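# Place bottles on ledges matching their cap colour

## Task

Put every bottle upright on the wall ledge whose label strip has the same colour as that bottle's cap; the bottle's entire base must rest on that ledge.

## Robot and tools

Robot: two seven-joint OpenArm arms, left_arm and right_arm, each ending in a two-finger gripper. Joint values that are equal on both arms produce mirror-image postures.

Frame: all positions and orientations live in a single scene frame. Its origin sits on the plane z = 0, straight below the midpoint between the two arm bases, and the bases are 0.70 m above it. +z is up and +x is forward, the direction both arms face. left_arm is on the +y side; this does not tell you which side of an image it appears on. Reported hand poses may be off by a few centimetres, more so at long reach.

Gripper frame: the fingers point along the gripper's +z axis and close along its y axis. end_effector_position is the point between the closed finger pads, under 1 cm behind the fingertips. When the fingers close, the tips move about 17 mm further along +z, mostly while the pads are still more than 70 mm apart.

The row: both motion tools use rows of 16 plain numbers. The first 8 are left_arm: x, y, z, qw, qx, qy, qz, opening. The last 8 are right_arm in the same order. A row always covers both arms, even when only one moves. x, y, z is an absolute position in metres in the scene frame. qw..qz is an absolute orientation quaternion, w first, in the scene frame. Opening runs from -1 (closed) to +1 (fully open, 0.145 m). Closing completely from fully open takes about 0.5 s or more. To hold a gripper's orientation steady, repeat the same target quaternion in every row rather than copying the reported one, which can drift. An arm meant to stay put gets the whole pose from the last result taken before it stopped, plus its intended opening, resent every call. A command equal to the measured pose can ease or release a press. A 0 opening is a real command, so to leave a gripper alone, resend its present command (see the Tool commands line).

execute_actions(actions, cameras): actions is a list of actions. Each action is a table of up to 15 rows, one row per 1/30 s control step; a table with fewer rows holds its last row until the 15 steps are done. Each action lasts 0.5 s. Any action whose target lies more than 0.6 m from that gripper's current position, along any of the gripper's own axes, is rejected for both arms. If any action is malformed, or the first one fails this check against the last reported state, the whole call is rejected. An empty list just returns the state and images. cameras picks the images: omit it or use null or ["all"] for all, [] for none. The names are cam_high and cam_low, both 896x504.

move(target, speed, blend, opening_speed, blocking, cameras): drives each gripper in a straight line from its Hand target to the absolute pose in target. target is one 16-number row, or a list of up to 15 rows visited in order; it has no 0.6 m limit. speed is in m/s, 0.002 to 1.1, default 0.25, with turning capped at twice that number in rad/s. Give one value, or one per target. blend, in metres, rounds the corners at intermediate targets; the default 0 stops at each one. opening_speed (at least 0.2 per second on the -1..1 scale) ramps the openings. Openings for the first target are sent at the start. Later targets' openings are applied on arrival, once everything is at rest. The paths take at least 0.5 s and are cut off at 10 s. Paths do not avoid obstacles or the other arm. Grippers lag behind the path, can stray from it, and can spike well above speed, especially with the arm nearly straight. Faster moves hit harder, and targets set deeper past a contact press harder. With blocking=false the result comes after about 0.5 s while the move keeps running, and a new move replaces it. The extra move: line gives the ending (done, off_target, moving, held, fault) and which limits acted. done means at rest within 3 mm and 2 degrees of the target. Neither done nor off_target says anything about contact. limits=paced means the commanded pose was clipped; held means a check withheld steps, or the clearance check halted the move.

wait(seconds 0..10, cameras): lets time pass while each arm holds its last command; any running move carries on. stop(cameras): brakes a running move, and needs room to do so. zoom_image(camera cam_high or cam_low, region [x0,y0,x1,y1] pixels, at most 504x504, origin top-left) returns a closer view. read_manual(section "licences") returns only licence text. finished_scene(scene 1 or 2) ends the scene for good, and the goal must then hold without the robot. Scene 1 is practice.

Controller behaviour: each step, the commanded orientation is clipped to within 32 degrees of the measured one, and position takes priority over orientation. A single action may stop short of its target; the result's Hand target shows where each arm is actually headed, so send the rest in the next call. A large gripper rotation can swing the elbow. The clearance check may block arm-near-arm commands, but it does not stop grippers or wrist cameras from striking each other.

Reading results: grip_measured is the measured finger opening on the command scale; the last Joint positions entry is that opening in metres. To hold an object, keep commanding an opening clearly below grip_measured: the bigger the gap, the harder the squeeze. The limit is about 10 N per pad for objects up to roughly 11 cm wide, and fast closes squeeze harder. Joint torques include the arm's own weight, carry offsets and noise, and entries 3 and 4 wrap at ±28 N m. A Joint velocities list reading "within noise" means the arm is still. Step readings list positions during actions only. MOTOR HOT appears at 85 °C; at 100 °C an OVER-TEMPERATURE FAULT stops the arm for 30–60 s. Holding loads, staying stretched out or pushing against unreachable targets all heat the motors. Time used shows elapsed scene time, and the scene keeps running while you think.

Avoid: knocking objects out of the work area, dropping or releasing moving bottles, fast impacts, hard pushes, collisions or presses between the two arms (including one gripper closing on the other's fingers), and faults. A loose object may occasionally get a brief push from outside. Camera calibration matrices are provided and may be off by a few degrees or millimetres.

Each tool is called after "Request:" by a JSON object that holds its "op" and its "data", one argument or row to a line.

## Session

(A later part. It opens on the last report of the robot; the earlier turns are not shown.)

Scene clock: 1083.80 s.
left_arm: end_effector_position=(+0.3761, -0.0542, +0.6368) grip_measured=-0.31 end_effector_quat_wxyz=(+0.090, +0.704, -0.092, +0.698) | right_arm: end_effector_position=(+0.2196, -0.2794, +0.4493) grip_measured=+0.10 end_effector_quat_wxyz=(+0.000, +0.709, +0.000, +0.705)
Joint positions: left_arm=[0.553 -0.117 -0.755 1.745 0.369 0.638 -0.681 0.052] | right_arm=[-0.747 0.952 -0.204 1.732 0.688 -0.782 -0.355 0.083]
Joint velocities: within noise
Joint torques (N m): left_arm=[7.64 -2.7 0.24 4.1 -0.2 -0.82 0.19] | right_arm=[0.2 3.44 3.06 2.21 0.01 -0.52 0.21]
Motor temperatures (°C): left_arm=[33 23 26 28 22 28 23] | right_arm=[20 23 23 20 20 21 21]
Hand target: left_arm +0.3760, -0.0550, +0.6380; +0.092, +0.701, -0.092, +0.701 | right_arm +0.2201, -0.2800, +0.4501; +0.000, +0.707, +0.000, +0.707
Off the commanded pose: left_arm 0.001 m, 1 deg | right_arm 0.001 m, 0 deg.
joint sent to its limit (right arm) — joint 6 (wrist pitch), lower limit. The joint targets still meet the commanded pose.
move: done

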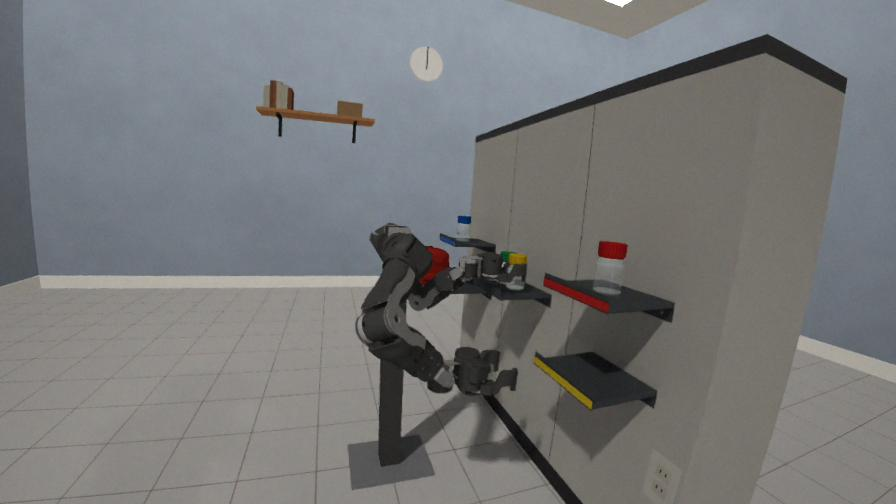

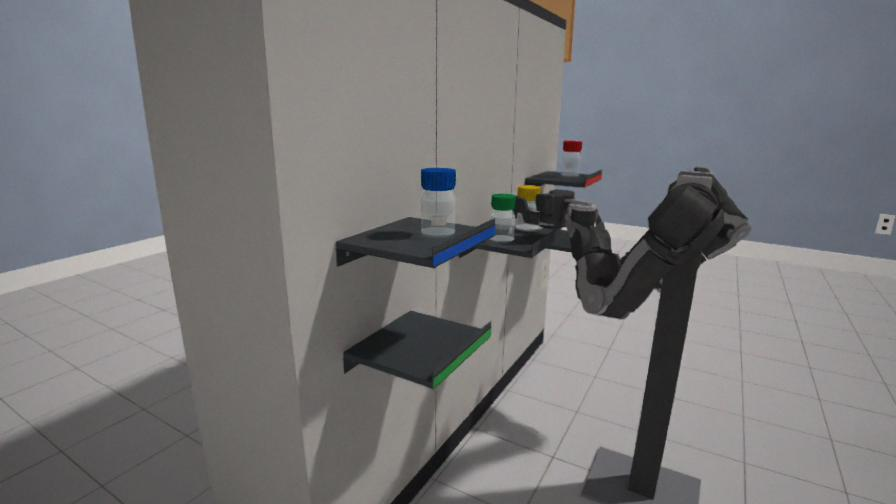

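Request:
{"op": "move", "data": {
  "target": [
    [0.376,-0.055,0.634,0.0923,0.7009,-0.0923,0.7009,-0.8,0.22,-0.28,0.45,0,0.7071,0,0.7071,0.1],
    [0.376,-0.055,0.636,0.0923,0.7009,-0.0923,0.7009,0.05,0.22,-0.28,0.45,0,0.7071,0,0.7071,0.1],
    [0.28,-0.029,0.638,0.0923,0.7009,-0.0923,0.7009,0.05,0.22,-0.28,0.45,0,0.7071,0,0.7071,0.1]
  ],
  "speed": [0.03,0.1,0.15],
  "opening_speed": 1.5
}}

Request:
{"op": "zoom_image", "data": {
  "camera": "cam_low",
  "region": [470, 150, 620, 270]
}}

Request:
{"op": "zoom_image", "data": {
  "camera": "cam_high",
  "region": [440, 220, 560, 310]
}}

Scene clock: 1098.87 s.
left_arm: end_effector_position=(+0.2799, -0.0295, +0.6387) grip_measured=+0.05 end_effector_quat_wxyz=(+0.095, +0.700, -0.091, +0.702) | right_arm: end_effector_position=(+0.2196, -0.2794, +0.4493) grip_measured=+0.10 end_effector_quat_wxyz=(+0.000, +0.709, +0.000, +0.705)
Joint positions: left_arm=[0.283 -0.002 -0.946 2.214 0.327 0.78 -0.897 0.079] | right_arm=[-0.747 0.952 -0.204 1.732 0.688 -0.782 -0.355 0.083]
Joint velocities: within noise
Joint torques (N m): left_arm=[4.73 -1.81 -0.17 3.84 -0.13 -0.36 -0.05] | right_arm=[0.12 3.49 3.03 2.22 0.02 -0.5 0.17]
Motor temperatures (°C): left_arm=[33 23 25 27 22 27 23] | right_arm=[20 23 23 20 20 21 21]
Hand target: left_arm +0.2800, -0.0291, +0.6380; +0.092, +0.701, -0.092, +0.701 | right_arm +0.2201, -0.2800, +0.4501; +0.000, +0.707, +0.000, +0.707
Off the commanded pose: left_arm 0.001 m, 0 deg | right_arm 0.001 m, 0 deg.
joint sent to its limit (left arm) — joint 6 (wrist pitch), upper limit. The joint targets still meet the commanded pose.
joint sent to its limit (right arm) — joint 6 (wrist pitch), lower limit. The joint targets still meet the commanded pose.
move: done

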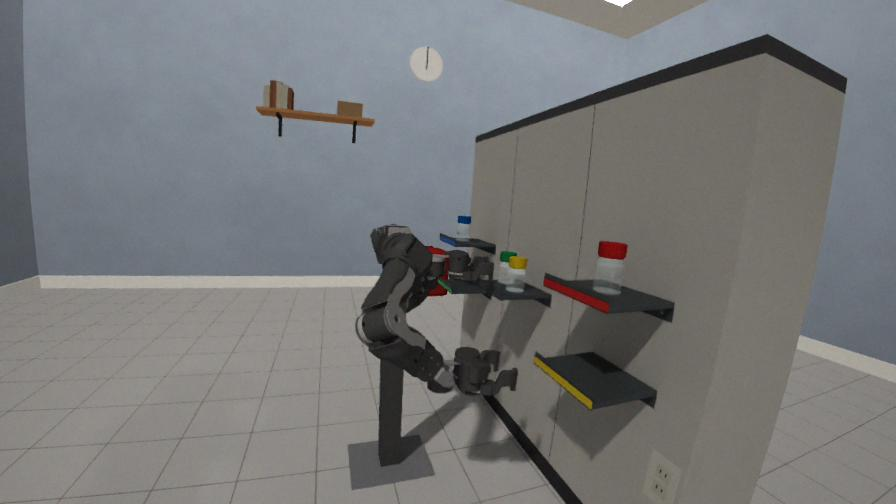

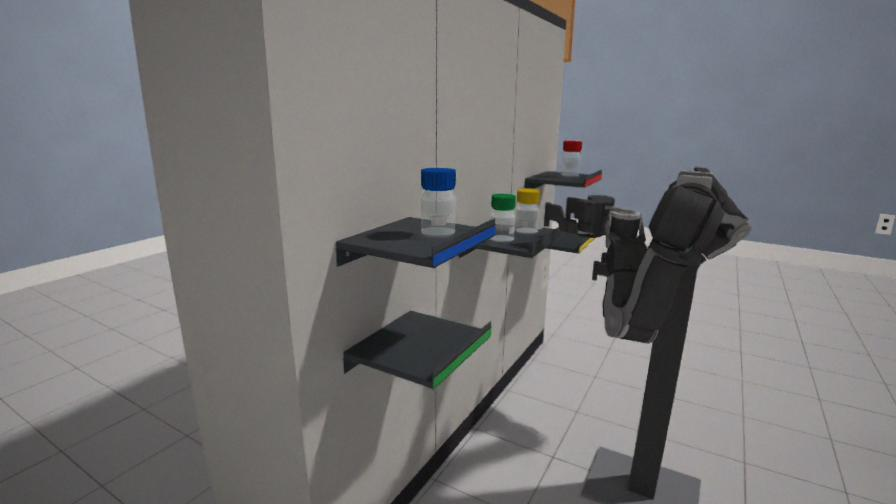

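Scaled by 3.360 from the camera's 896x504 image, which has a finer 1280x720 frame.

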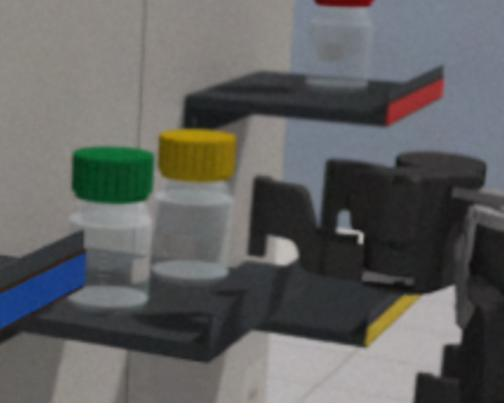

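Scaled by 4.200 from the camera's 896x504 image, which has a finer 1280x720 frame.

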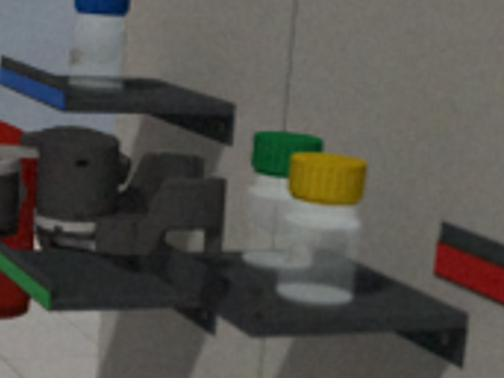

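Request:
{"op": "move", "data": {
  "target": [
    [0.28,0.045,0.638,0,0.7071,0,0.7071,0.05,0.22,-0.28,0.45,0,0.7071,0,0.7071,0.1],
    [0.392,0.047,0.637,0,0.7071,0,0.7071,0.05,0.22,-0.28,0.45,0,0.7071,0,0.7071,0.1],
    [0.392,0.047,0.637,0,0.7071,0,0.7071,-0.8,0.22,-0.28,0.45,0,0.7071,0,0.7071,0.1],
    [0.392,0.047,0.68,0,0.7071,0,0.7071,-0.8,0.22,-0.28,0.45,0,0.7071,0,0.7071,0.1],
    [0.28,0.09,0.675,0,0.6755,0,0.7372,-0.8,0.22,-0.28,0.45,0,0.7071,0,0.7071,0.1]
  ],
  "speed": [0.15,0.15,0.1,0.12,0.2],
  "opening_speed": 1.5,
  "blend": [0.01,0,0,0.01,0]
}}

Request:
{"op": "zoom_image", "data": {
  "camera": "cam_low",
  "region": [470, 150, 620, 270]
}}

Scene clock: 1121.00 s.
left_arm: end_effector_position=(+0.2809, +0.0885, +0.6747) grip_measured=-0.26 end_effector_quat_wxyz=(-0.032, +0.651, +0.033, +0.758) | right_arm: end_effector_position=(+0.2196, -0.2794, +0.4493) grip_measured=+0.10 end_effector_quat_wxyz=(+0.000, +0.709, +0.000, +0.705)
Joint positions: left_arm=[0.384 0.343 -0.841 2.432 0.528 0.694 -1.268 0.056] | right_arm=[-0.747 0.952 -0.204 1.732 0.688 -0.782 -0.355 0.083]
Joint velocities: within noise
Joint torques (N m): left_arm=[4.21 0.17 0.49 2.97 -0.48 -0.42 -0.02] | right_arm=[0.17 3.49 3.06 2.09 0.02 -0.51 0.2]
Motor temperatures (°C): left_arm=[32 23 24 25 22 27 23] | right_arm=[20 23 23 20 20 21 21]
Hand target: left_arm +0.2807, +0.0896, +0.6747; -0.034, +0.649, +0.036, +0.759 | right_arm +0.2201, -0.2800, +0.4501; +0.000, +0.707, +0.000, +0.707
Off the commanded pose: left_arm 0.002 m, 6 deg | right_arm 0.001 m, 0 deg.
joint read past its limit (left arm) — joint 4 (elbow), upper limit, where the elbow is as bent as it goes.
joint sent to its limit (left arm) — joint 4 (elbow), upper limit, where the elbow is as bent as it goes. The joint targets are off in orientation, not in position.
joint sent to its limit (right arm) — joint 6 (wrist pitch), lower limit. The joint targets still meet the commanded pose.
move: off_target (left_arm)

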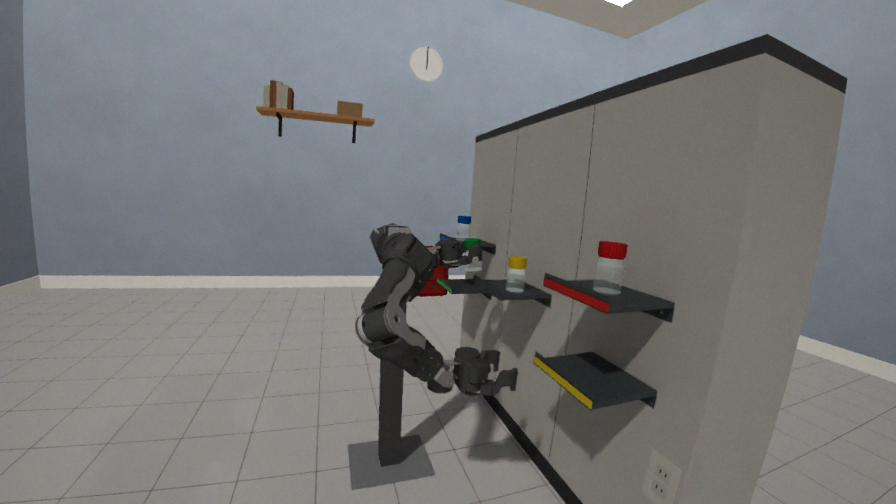

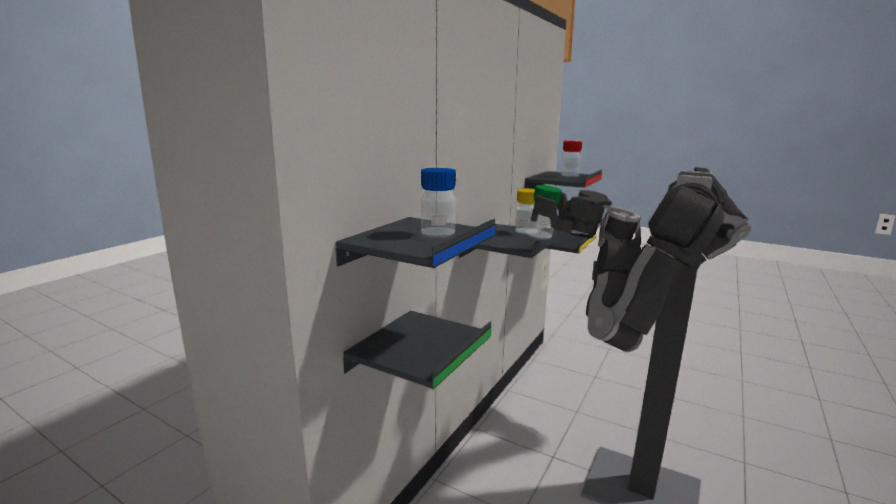

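Scaled by 3.360 from the camera's 896x504 image, which has a finer 1280x720 frame.

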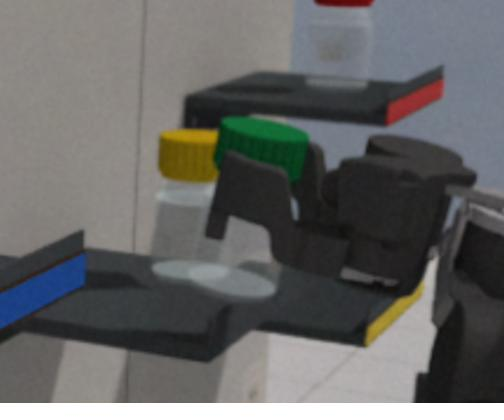

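Request:
{"op": "move", "data": {
  "target": [
    [0.26,0.25,0.6,0,0.7071,0,0.7071,-0.8,0.11,-0.36,0.2,0.219,0.825,0.507,0.121,0.05],
    [0.27,0.34,0.58,-0.0616,0.7044,0.0616,0.7044,-0.8,0.25,-0.15,0.5,0,0.7071,0,0.7071,0.05],
    [0.381,0.396,0.58,-0.0923,0.7009,0.0923,0.7009,-0.8,0.25,-0.15,0.5,0,0.7071,0,0.7071,0.05],
    [0.381,0.396,0.533,-0.0923,0.7009,0.0923,0.7009,-0.8,0.26,-0.13,0.6,-0.05,0.705,0.05,0.705,0.05]
  ],
  "speed": [0.25,0.25,0.2,0.06]
}}

Request:
{"op": "zoom_image", "data": {
  "camera": "cam_low",
  "region": [370, 230, 530, 390]
}}

Scene clock: 1144.63 s.
left_arm: end_effector_position=(+0.3818, +0.3993, +0.5494) grip_measured=-0.26 end_effector_quat_wxyz=(-0.095, +0.678, +0.095, +0.723) | right_arm: end_effector_position=(+0.2606, -0.1305, +0.5984) grip_measured=+0.05 end_effector_quat_wxyz=(-0.054, +0.674, +0.051, +0.735)
Joint positions: left_arm=[0.818 1.299 -1.387 1.347 1.479 -0.634 -0.33 0.056] | right_arm=[-0.342 0.721 -0.343 2.44 0.454 0.133 -0.592 0.079]
Joint velocities: within noise
Joint torques (N m): left_arm=[3.68 3.05 0.49 0.24 0.27 0.58 0.23] | right_arm=[1.36 2.6 1.63 3.78 -0.17 -0.5 0.14]
Motor temperatures (°C): left_arm=[31 23 24 24 22 27 23] | right_arm=[20 23 23 20 20 21 21]
Hand target: left_arm +0.3803, +0.3958, +0.5332; -0.092, +0.701, +0.092, +0.701 | right_arm +0.2605, -0.1300, +0.5995; -0.056, +0.673, +0.052, +0.736
Off the commanded pose: left_arm 0.017 m, 4 deg | right_arm 0.002 m, 5 deg.
joint sent to its limit (right arm) — joint 4 (elbow), upper limit, where the elbow is as bent as it goes. The joint targets are off in orientation, not in position.
move: off_target (left_arm, right_arm)

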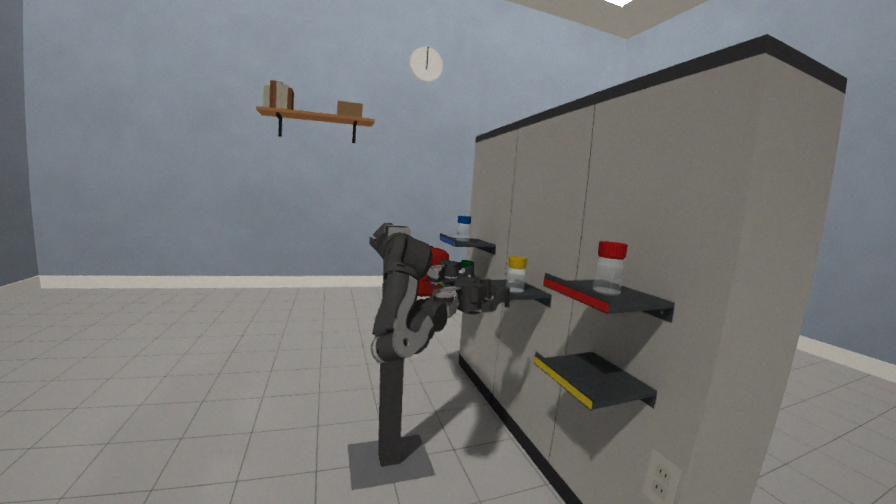

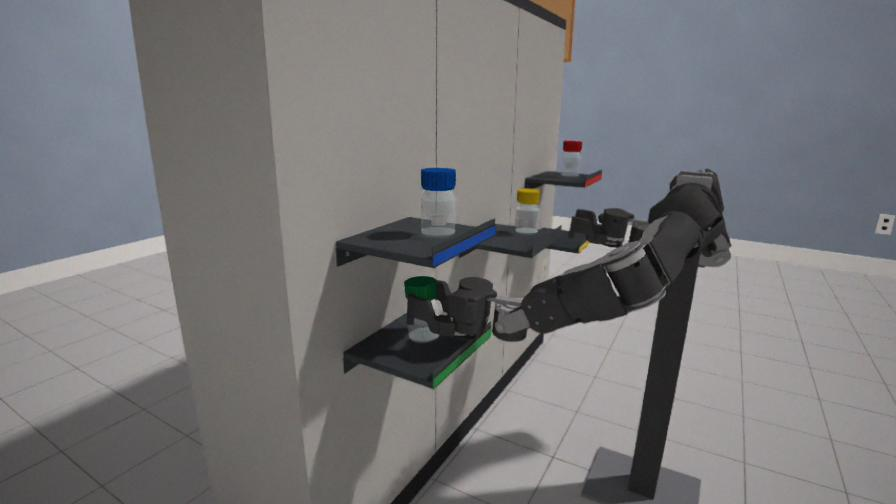

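Scaled by 3.150 from the camera's 896x504 image, which has a finer 1280x720 frame.

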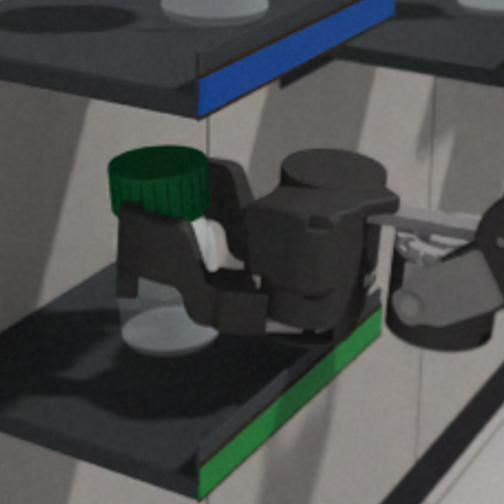

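Request:
{"op": "move", "data": {
  "target": [
    [0.381,0.396,0.548,-0.0923,0.7009,0.0923,0.7009,-0.8,0.26,-0.13,0.6,-0.0923,0.7009,0.0923,0.7009,0.05]
  ],
  "speed": 0.06
}}

Request:
{"op": "zoom_image", "data": {
  "camera": "cam_low",
  "region": [390, 260, 500, 370]
}}

Scene clock: 1153.77 s.
left_arm: end_effector_position=(+0.3807, +0.3978, +0.5502) grip_measured=-0.26 end_effector_quat_wxyz=(-0.095, +0.697, +0.093, +0.705) | right_arm: end_effector_position=(+0.2607, -0.1306, +0.5986) grip_measured=+0.05 end_effector_quat_wxyz=(-0.100, +0.683, +0.097, +0.717)
Joint positions: left_arm=[0.839 1.328 -1.387 1.388 1.487 -0.561 -0.335 0.056] | right_arm=[-0.371 0.907 -0.248 2.44 0.651 0.054 -0.497 0.079]
Joint velocities: within noise
Joint torques (N m): left_arm=[6.18 4.65 2.73 1.44 0.06 -0.29 0.11] | right_arm=[1.23 3.44 2.45 3.49 -0.11 -0.52 0.15]
Motor temperatures (°C): left_arm=[30 23 24 24 22 26 22] | right_arm=[20 23 23 20 20 21 21]
Hand target: left_arm +0.3809, +0.3960, +0.5480; -0.092, +0.701, +0.092, +0.701 | right_arm +0.2605, -0.1301, +0.5996; -0.103, +0.682, +0.098, +0.718
Off the commanded pose: left_arm 0.003 m, 1 deg | right_arm 0.002 m, 3 deg.
joint sent to its limit (right arm) — joint 4 (elbow), upper limit, where the elbow is as bent as it goes. The joint targets are off in orientation, not in position.
move: off_target (right_arm)

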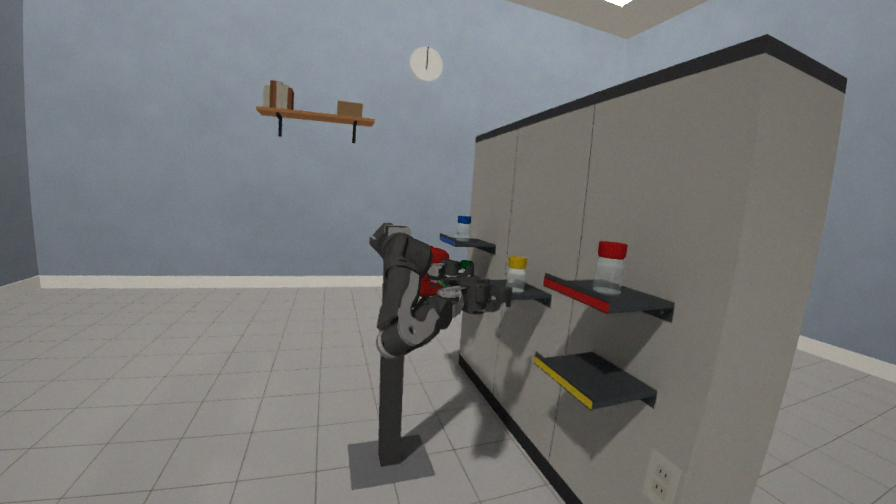

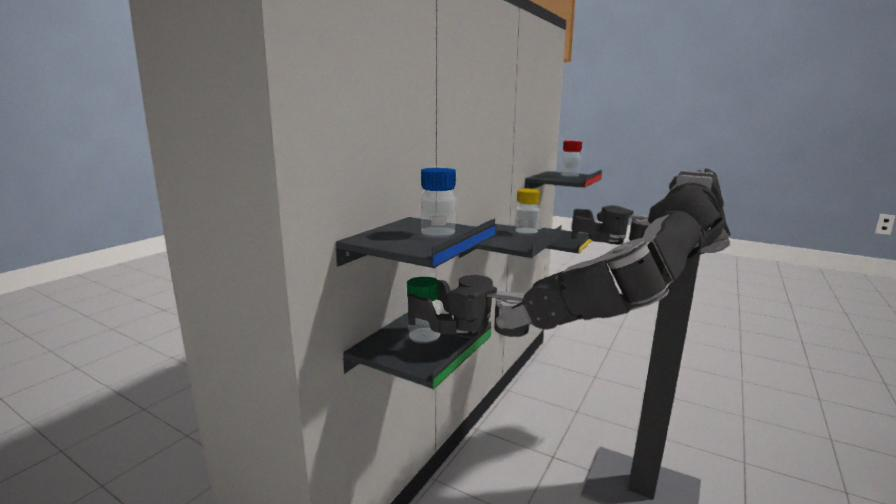

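Scaled by 4.582 from the camera's 896x504 image, which has a finer 1280x720 frame.

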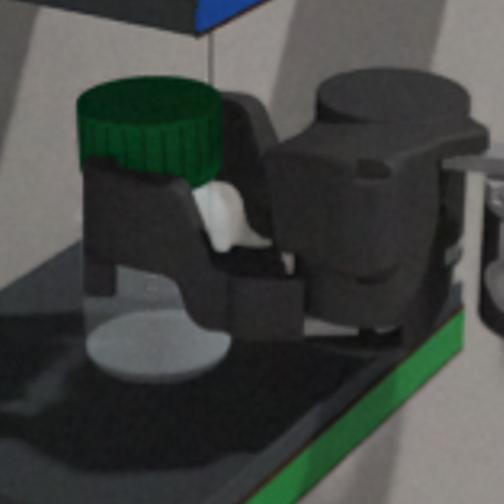

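Request:
{"op": "move", "data": {
  "target": [
    [0.381,0.396,0.54,-0.0923,0.7009,0.0923,0.7009,-0.8,0.26,-0.13,0.6,-0.0923,0.7009,0.0923,0.7009,0.05]
  ],
  "speed": 0.03
}}

Request:
{"op": "zoom_image", "data": {
  "camera": "cam_low",
  "region": [390, 260, 500, 370]
}}

Request:
{"op": "zoom_image", "data": {
  "camera": "cam_high",
  "region": [430, 240, 520, 320]
}}

Scene clock: 1173.87 s.
left_arm: end_effector_position=(+0.3816, +0.3989, +0.5501) grip_measured=-0.26 end_effector_quat_wxyz=(-0.095, +0.688, +0.096, +0.713) | right_arm: end_effector_position=(+0.2607, -0.1306, +0.5985) grip_measured=+0.05 end_effector_quat_wxyz=(-0.101, +0.683, +0.097, +0.717)
Joint positions: left_arm=[0.835 1.314 -1.391 1.369 1.486 -0.593 -0.335 0.056] | right_arm=[-0.371 0.908 -0.248 2.44 0.652 0.054 -0.497 0.079]
Joint velocities: within noise
Joint torques (N m): left_arm=[4.29 3.42 1.36 0.25 0.1 -0.09 0.24] | right_arm=[1.31 3.36 2.29 3.41 -0.12 -0.52 0.12]
Motor temperatures (°C): left_arm=[31 24 24 23 22 26 22] | right_arm=[20 23 23 20 20 21 21]
Hand target: left_arm +0.3808, +0.3960, +0.5402; -0.092, +0.701, +0.092, +0.701 | right_arm +0.2605, -0.1301, +0.5996; -0.103, +0.682, +0.098, +0.718
Off the commanded pose: left_arm 0.011 m, 2 deg | right_arm 0.002 m, 3 deg.
joint sent to its limit (right arm) — joint 4 (elbow), upper limit, where the elbow is as bent as it goes. The joint targets are off in orientation, not in position.
move: off_target (left_arm, right_arm)

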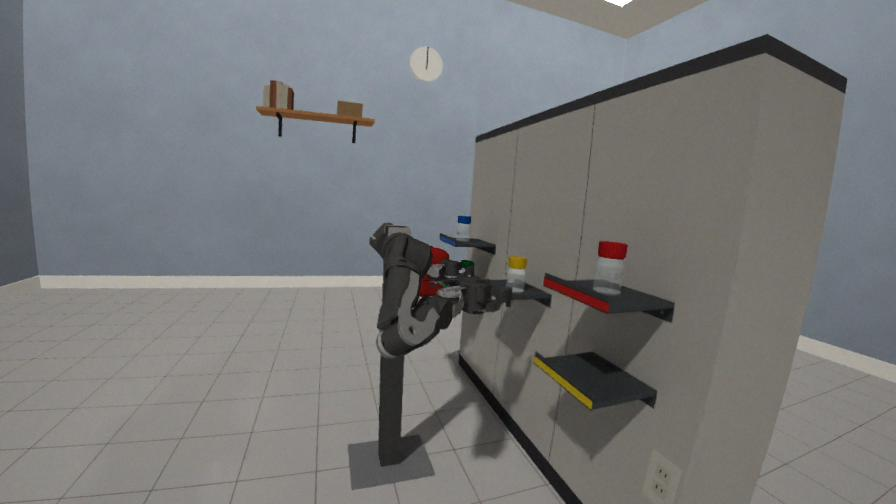

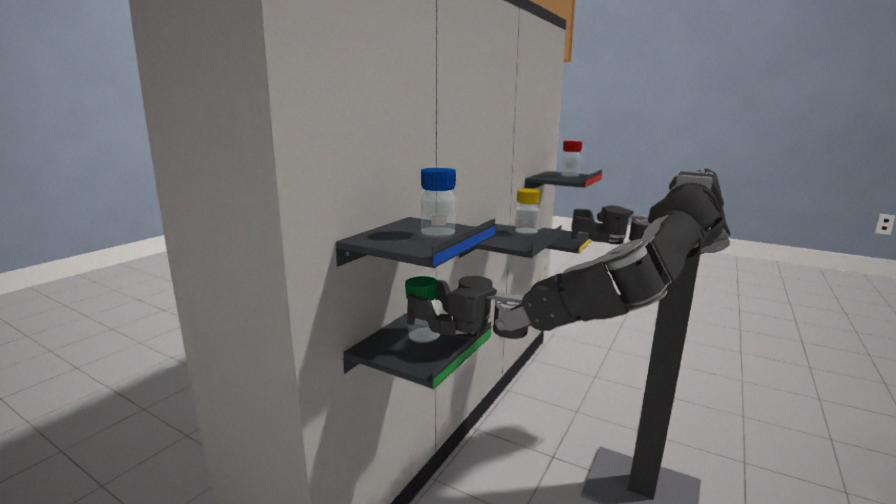

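Scaled by 4.582 from the camera's 896x504 image, which has a finer 1280x720 frame.

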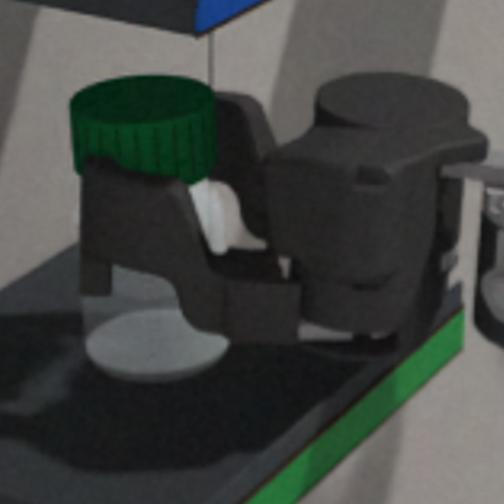

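Scaled by 5.600 from the camera's 896x504 image, which has a finer 1280x720 frame.

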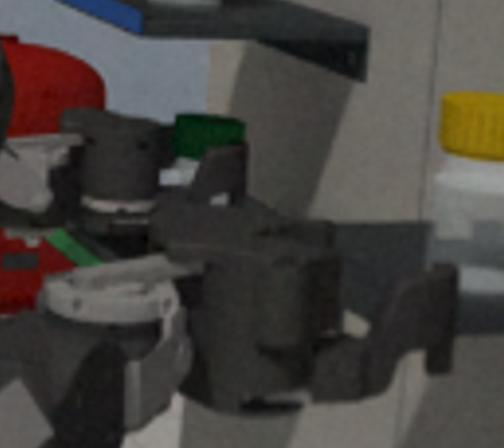

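Request:
{"op": "move", "data": {
  "target": [
    [0.381,0.396,0.547,-0.0923,0.7009,0.0923,0.7009,0.1,0.26,-0.13,0.6,-0.0923,0.7009,0.0923,0.7009,0.05],
    [0.28,0.368,0.555,-0.0923,0.7009,0.0923,0.7009,0.1,0.26,-0.13,0.6,-0.0923,0.7009,0.0923,0.7009,0.05]
  ],
  "speed": 0.12,
  "opening_speed": 1.5
}}

Request:
{"op": "zoom_image", "data": {
  "camera": "cam_low",
  "region": [370, 230, 530, 390]
}}

Scene clock: 1191.47 s.
left_arm: end_effector_position=(+0.2806, +0.3677, +0.5567) grip_measured=+0.10 end_effector_quat_wxyz=(-0.096, +0.709, +0.091, +0.692) | right_arm: end_effector_position=(+0.2607, -0.1306, +0.5985) grip_measured=+0.05 end_effector_quat_wxyz=(-0.101, +0.683, +0.097, +0.717)
Joint positions: left_arm=[0.727 1.695 -1.563 1.914 1.342 -0.786 -0.581 0.083] | right_arm=[-0.371 0.908 -0.248 2.44 0.653 0.053 -0.497 0.079]
Joint velocities: within noise
Joint torques (N m): left_arm=[2.81 4.52 1.59 0.8 -0.13 -0.61 -0.06] | right_arm=[1.28 3.49 2.22 3.43 -0.14 -0.54 0.12]
Motor temperatures (°C): left_arm=[30 23 24 23 22 26 22] | right_arm=[20 23 23 20 20 21 21]
Hand target: left_arm +0.2801, +0.3679, +0.5551; -0.097, +0.710, +0.092, +0.691 | right_arm +0.2605, -0.1301, +0.5995; -0.103, +0.682, +0.098, +0.718
Off the commanded pose: left_arm 0.002 m, 1 deg | right_arm 0.002 m, 3 deg.
joint sent to its limit (left arm) — joint 3 (upper arm roll), lower limit; joint 6 (wrist pitch), lower limit. The joint targets still meet the commanded pose.
joint sent to its limit (right arm) — joint 4 (elbow), upper limit, where the elbow is as bent as it goes. The joint targets are off in orientation, not in position.
move: off_target (right_arm)

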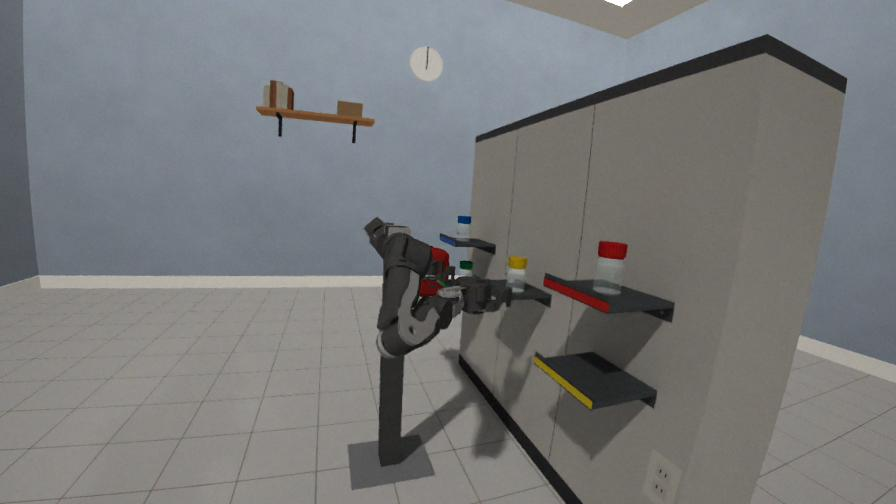

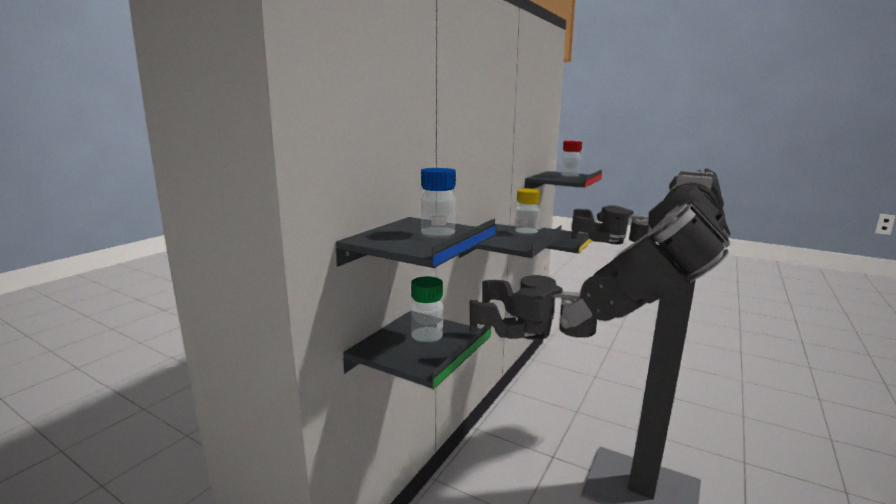

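Scaled by 3.150 from the camera's 896x504 image, which has a finer 1280x720 frame.

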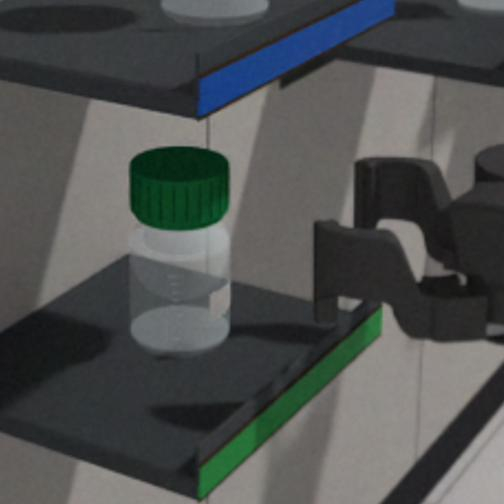

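Request:
{"op": "move", "data": {
  "target": [
    [0.22,0.28,0.5,0,0.7071,0,0.7071,0.1,0.275,-0.082,0.64,-0.0923,0.7009,0.0923,0.7009,0.05],
    [0.22,0.28,0.5,0,0.7071,0,0.7071,0.1,0.373,-0.055,0.64,-0.0923,0.7009,0.0923,0.7009,0.05],
    [0.22,0.28,0.5,0,0.7071,0,0.7071,0.1,0.373,-0.055,0.64,-0.0923,0.7009,0.0923,0.7009,-0.8],
    [0.22,0.28,0.5,0,0.7071,0,0.7071,0.1,0.373,-0.055,0.685,-0.0923,0.7009,0.0923,0.7009,-0.8]
  ],
  "speed": 0.15,
  "opening_speed": 1.5
}}

Request:
{"op": "zoom_image", "data": {
  "camera": "cam_low",
  "region": [470, 150, 620, 270]
}}

Scene clock: 1209.30 s.
left_arm: end_effector_position=(+0.2198, +0.2791, +0.5000) grip_measured=+0.10 end_effector_quat_wxyz=(+0.001, +0.708, +0.000, +0.707) | right_arm: end_effector_position=(+0.3730, -0.0545, +0.6846) grip_measured=-0.31 end_effector_quat_wxyz=(-0.095, +0.701, +0.093, +0.700)
Joint positions: left_arm=[-1.051 1.165 0.025 1.977 0.748 -0.788 -0.523 0.083] | right_arm=[0.662 0.321 -0.541 2.068 0.852 0.785 -0.7 0.052]
Joint velocities: within noise
Joint torques (N m): left_arm=[0.86 2.28 1.99 2.25 -0.01 -0.6 0.24] | right_arm=[5.66 0.09 1.76 2.52 -0.24 -0.3 -0.18]
Motor temperatures (°C): left_arm=[29 24 24 23 22 26 22] | right_arm=[21 23 23 21 20 21 21]
Hand target: left_arm +0.2200, +0.2800, +0.5000; +0.000, +0.707, +0.000, +0.707 | right_arm +0.3730, -0.0550, +0.6850; -0.092, +0.701, +0.092, +0.701
Off the commanded pose: left_arm 0.001 m, 0 deg | right_arm 0.001 m, 0 deg.
joint sent to its limit (left arm) — joint 6 (wrist pitch), lower limit. The joint targets still meet the commanded pose.
joint sent to its limit (right arm) — joint 6 (wrist pitch), upper limit. The joint targets still meet the commanded pose.
move: done

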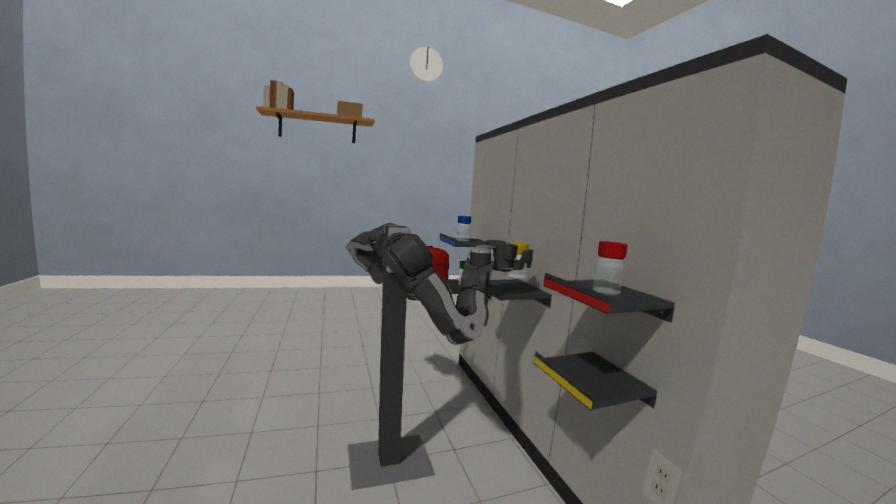

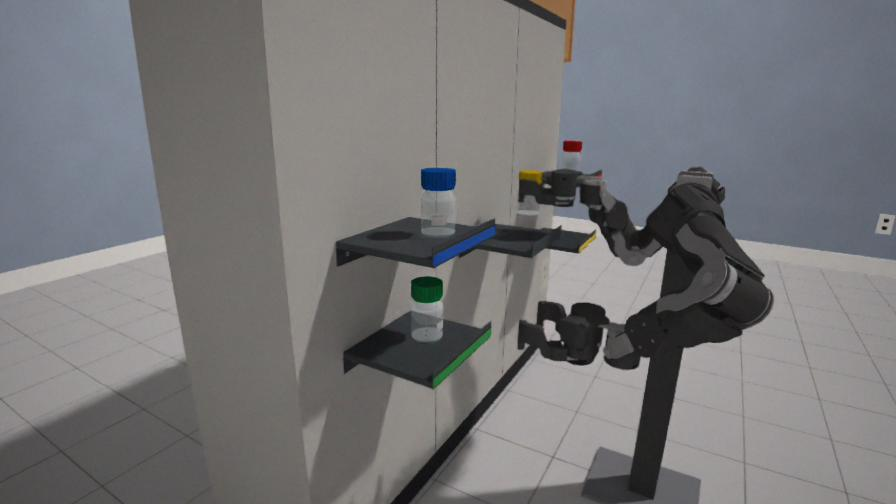

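Scaled by 3.360 from the camera's 896x504 image, which has a finer 1280x720 frame.

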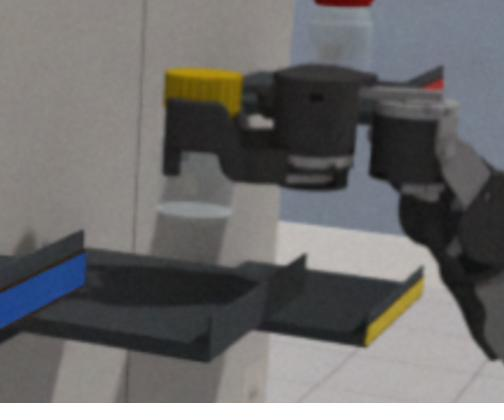

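Request:
{"op": "move", "data": {
  "target": [
    [0.22,0.28,0.5,0,0.7071,0,0.7071,0.1,0.275,-0.09,0.68,-0.0923,0.7009,0.0923,0.7009,-0.8],
    [0.22,0.28,0.5,0,0.7071,0,0.7071,0.1,0.25,-0.25,0.6,0,0.7071,0,0.7071,-0.8],
    [0.22,0.28,0.5,0,0.7071,0,0.7071,0.1,0.265,-0.34,0.583,0.0616,0.7044,-0.0616,0.7044,-0.8],
    [0.22,0.28,0.5,0,0.7071,0,0.7071,0.1,0.375,-0.39,0.583,0.0923,0.7009,-0.0923,0.7009,-0.8],
    [0.22,0.28,0.5,0,0.7071,0,0.7071,0.1,0.375,-0.39,0.55,0.0923,0.7009,-0.0923,0.7009,-0.8]
  ],
  "speed": [0.2,0.25,0.25,0.2,0.1],
  "blend": [0.03,0.03,0.02,0.005,0]
}}

Request:
{"op": "zoom_image", "data": {
  "camera": "cam_high",
  "region": [520, 300, 680, 420]
}}

Scene clock: 1227.70 s.
left_arm: end_effector_position=(+0.2198, +0.2791, +0.5000) grip_measured=+0.10 end_effector_quat_wxyz=(+0.001, +0.708, +0.000, +0.707) | right_arm: end_effector_position=(+0.3740, -0.3910, +0.5455) grip_measured=-0.31 end_effector_quat_wxyz=(+0.093, +0.707, -0.095, +0.694)
Joint positions: left_arm=[-1.051 1.165 0.025 1.977 0.748 -0.788 -0.523 0.083] | right_arm=[0.015 0.896 0.015 1.45 0.901 -0.031 -0.164 0.052]
Joint velocities: within noise
Joint torques (N m): left_arm=[0.88 2.25 1.99 2.24 -0.01 -0.59 0.24] | right_arm=[4.58 7.03 3.88 3.08 -0.07 -0.81 0.16]
Motor temperatures (°C): left_arm=[28 23 24 23 21 26 22] | right_arm=[22 23 23 20 20 21 21]
Hand target: left_arm +0.2200, +0.2800, +0.5000; +0.000, +0.707, +0.000, +0.707 | right_arm +0.3750, -0.3900, +0.5500; +0.092, +0.701, -0.092, +0.701
Off the commanded pose: left_arm 0.001 m, 0 deg | right_arm 0.005 m, 1 deg.
joint sent to its limit (left arm) — joint 6 (wrist pitch), lower limit. The joint targets still meet the commanded pose.
move: off_target (right_arm)

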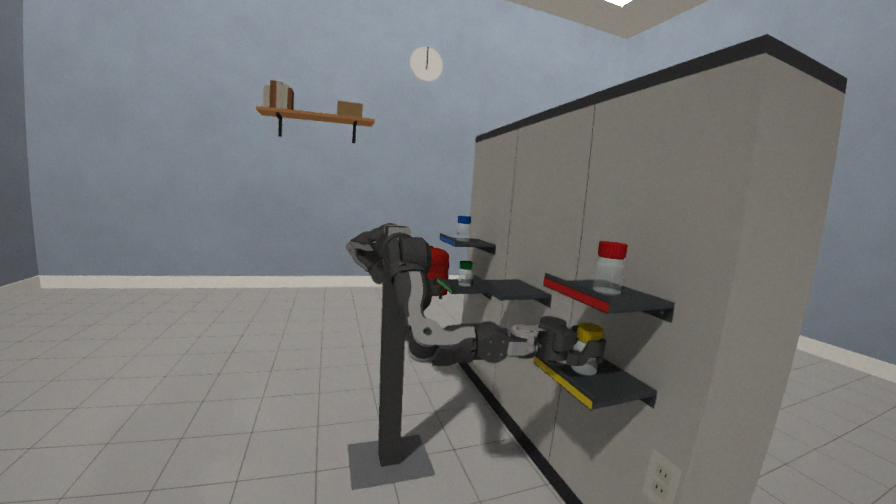

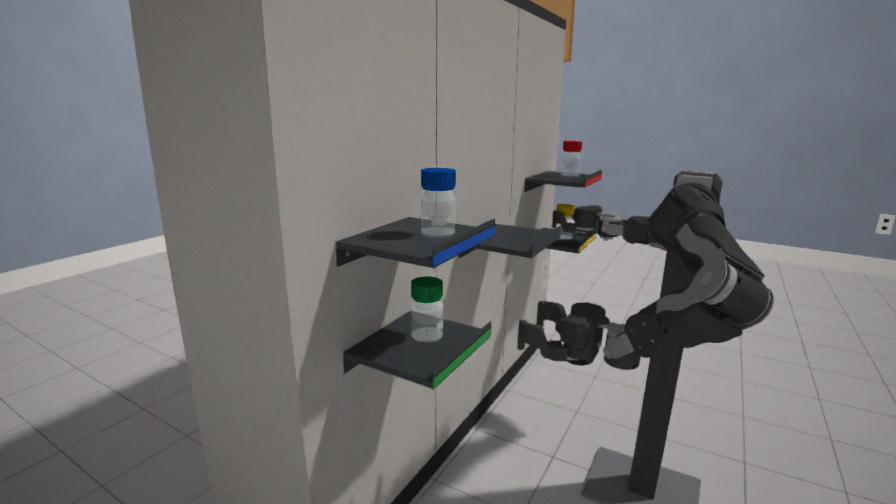

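Scaled by 3.150 from the camera's 896x504 image, which has a finer 1280x720 frame.

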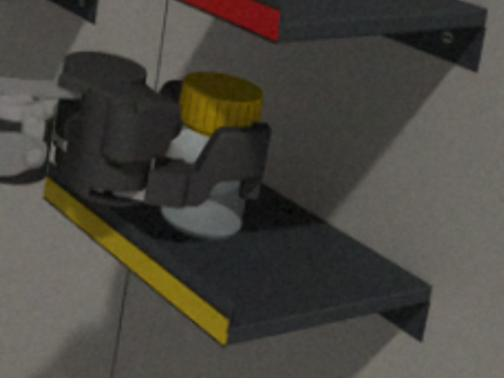

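Request:
{"op": "move", "data": {
  "target": [
    [0.22,0.28,0.5,0,0.7071,0,0.7071,0.1,0.375,-0.39,0.536,0.0923,0.7009,-0.0923,0.7009,-0.8]
  ],
  "speed": 0.04
}}

Request:
{"op": "zoom_image", "data": {
  "camera": "cam_high",
  "region": [520, 300, 680, 420]
}}

Scene clock: 1236.57 s.
left_arm: end_effector_position=(+0.2198, +0.2791, +0.5000) grip_measured=+0.10 end_effector_quat_wxyz=(+0.001, +0.708, +0.000, +0.707) | right_arm: end_effector_position=(+0.3751, -0.3916, +0.5428) grip_measured=-0.31 end_effector_quat_wxyz=(+0.096, +0.693, -0.092, +0.708)
Joint positions: left_arm=[-1.051 1.165 0.025 1.977 0.748 -0.788 -0.523 0.083] | right_arm=[0.026 0.872 0.003 1.412 0.87 -0.094 -0.143 0.052]
Joint velocities: within noise
Joint torques (N m): left_arm=[0.86 2.25 1.98 2.25 -0.01 -0.59 0.24] | right_arm=[3.28 5.71 1.68 1.94 0.08 -0.18 0.13]
Motor temperatures (°C): left_arm=[28 23 24 23 21 26 22] | right_arm=[22 24 23 20 20 21 21]
Hand target: left_arm +0.2200, +0.2800, +0.5000; +0.000, +0.707, +0.000, +0.707 | right_arm +0.3748, -0.3899, +0.5359; +0.092, +0.701, -0.092, +0.701
Off the commanded pose: left_arm 0.001 m, 0 deg | right_arm 0.007 m, 1 deg.
joint sent to its limit (left arm) — joint 6 (wrist pitch), lower limit. The joint targets still meet the commanded pose.
move: off_target (right_arm)

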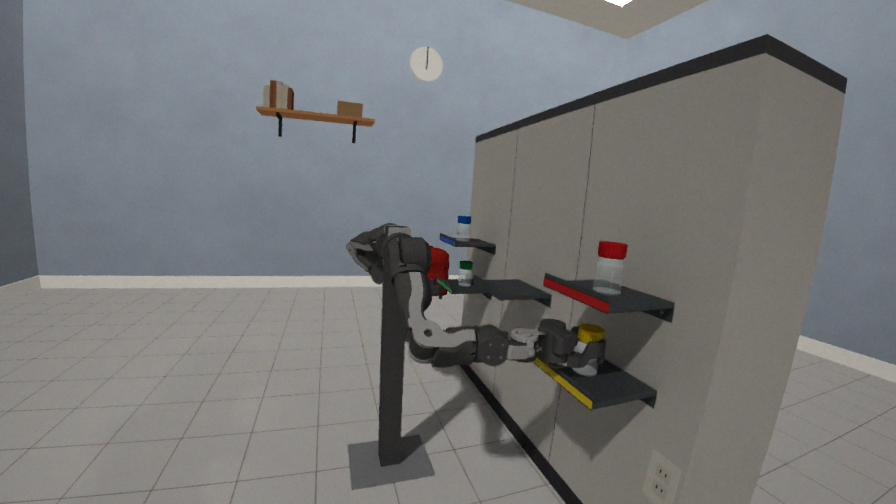

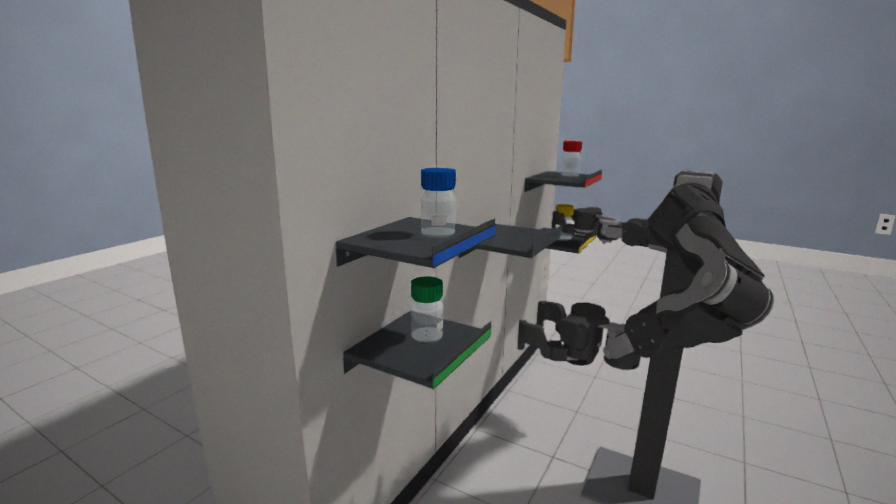

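Scaled by 3.150 from the camera's 896x504 image, which has a finer 1280x720 frame.

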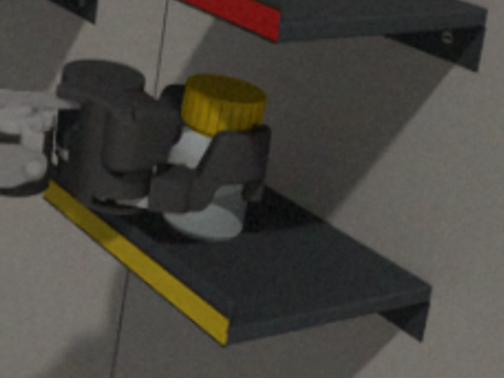

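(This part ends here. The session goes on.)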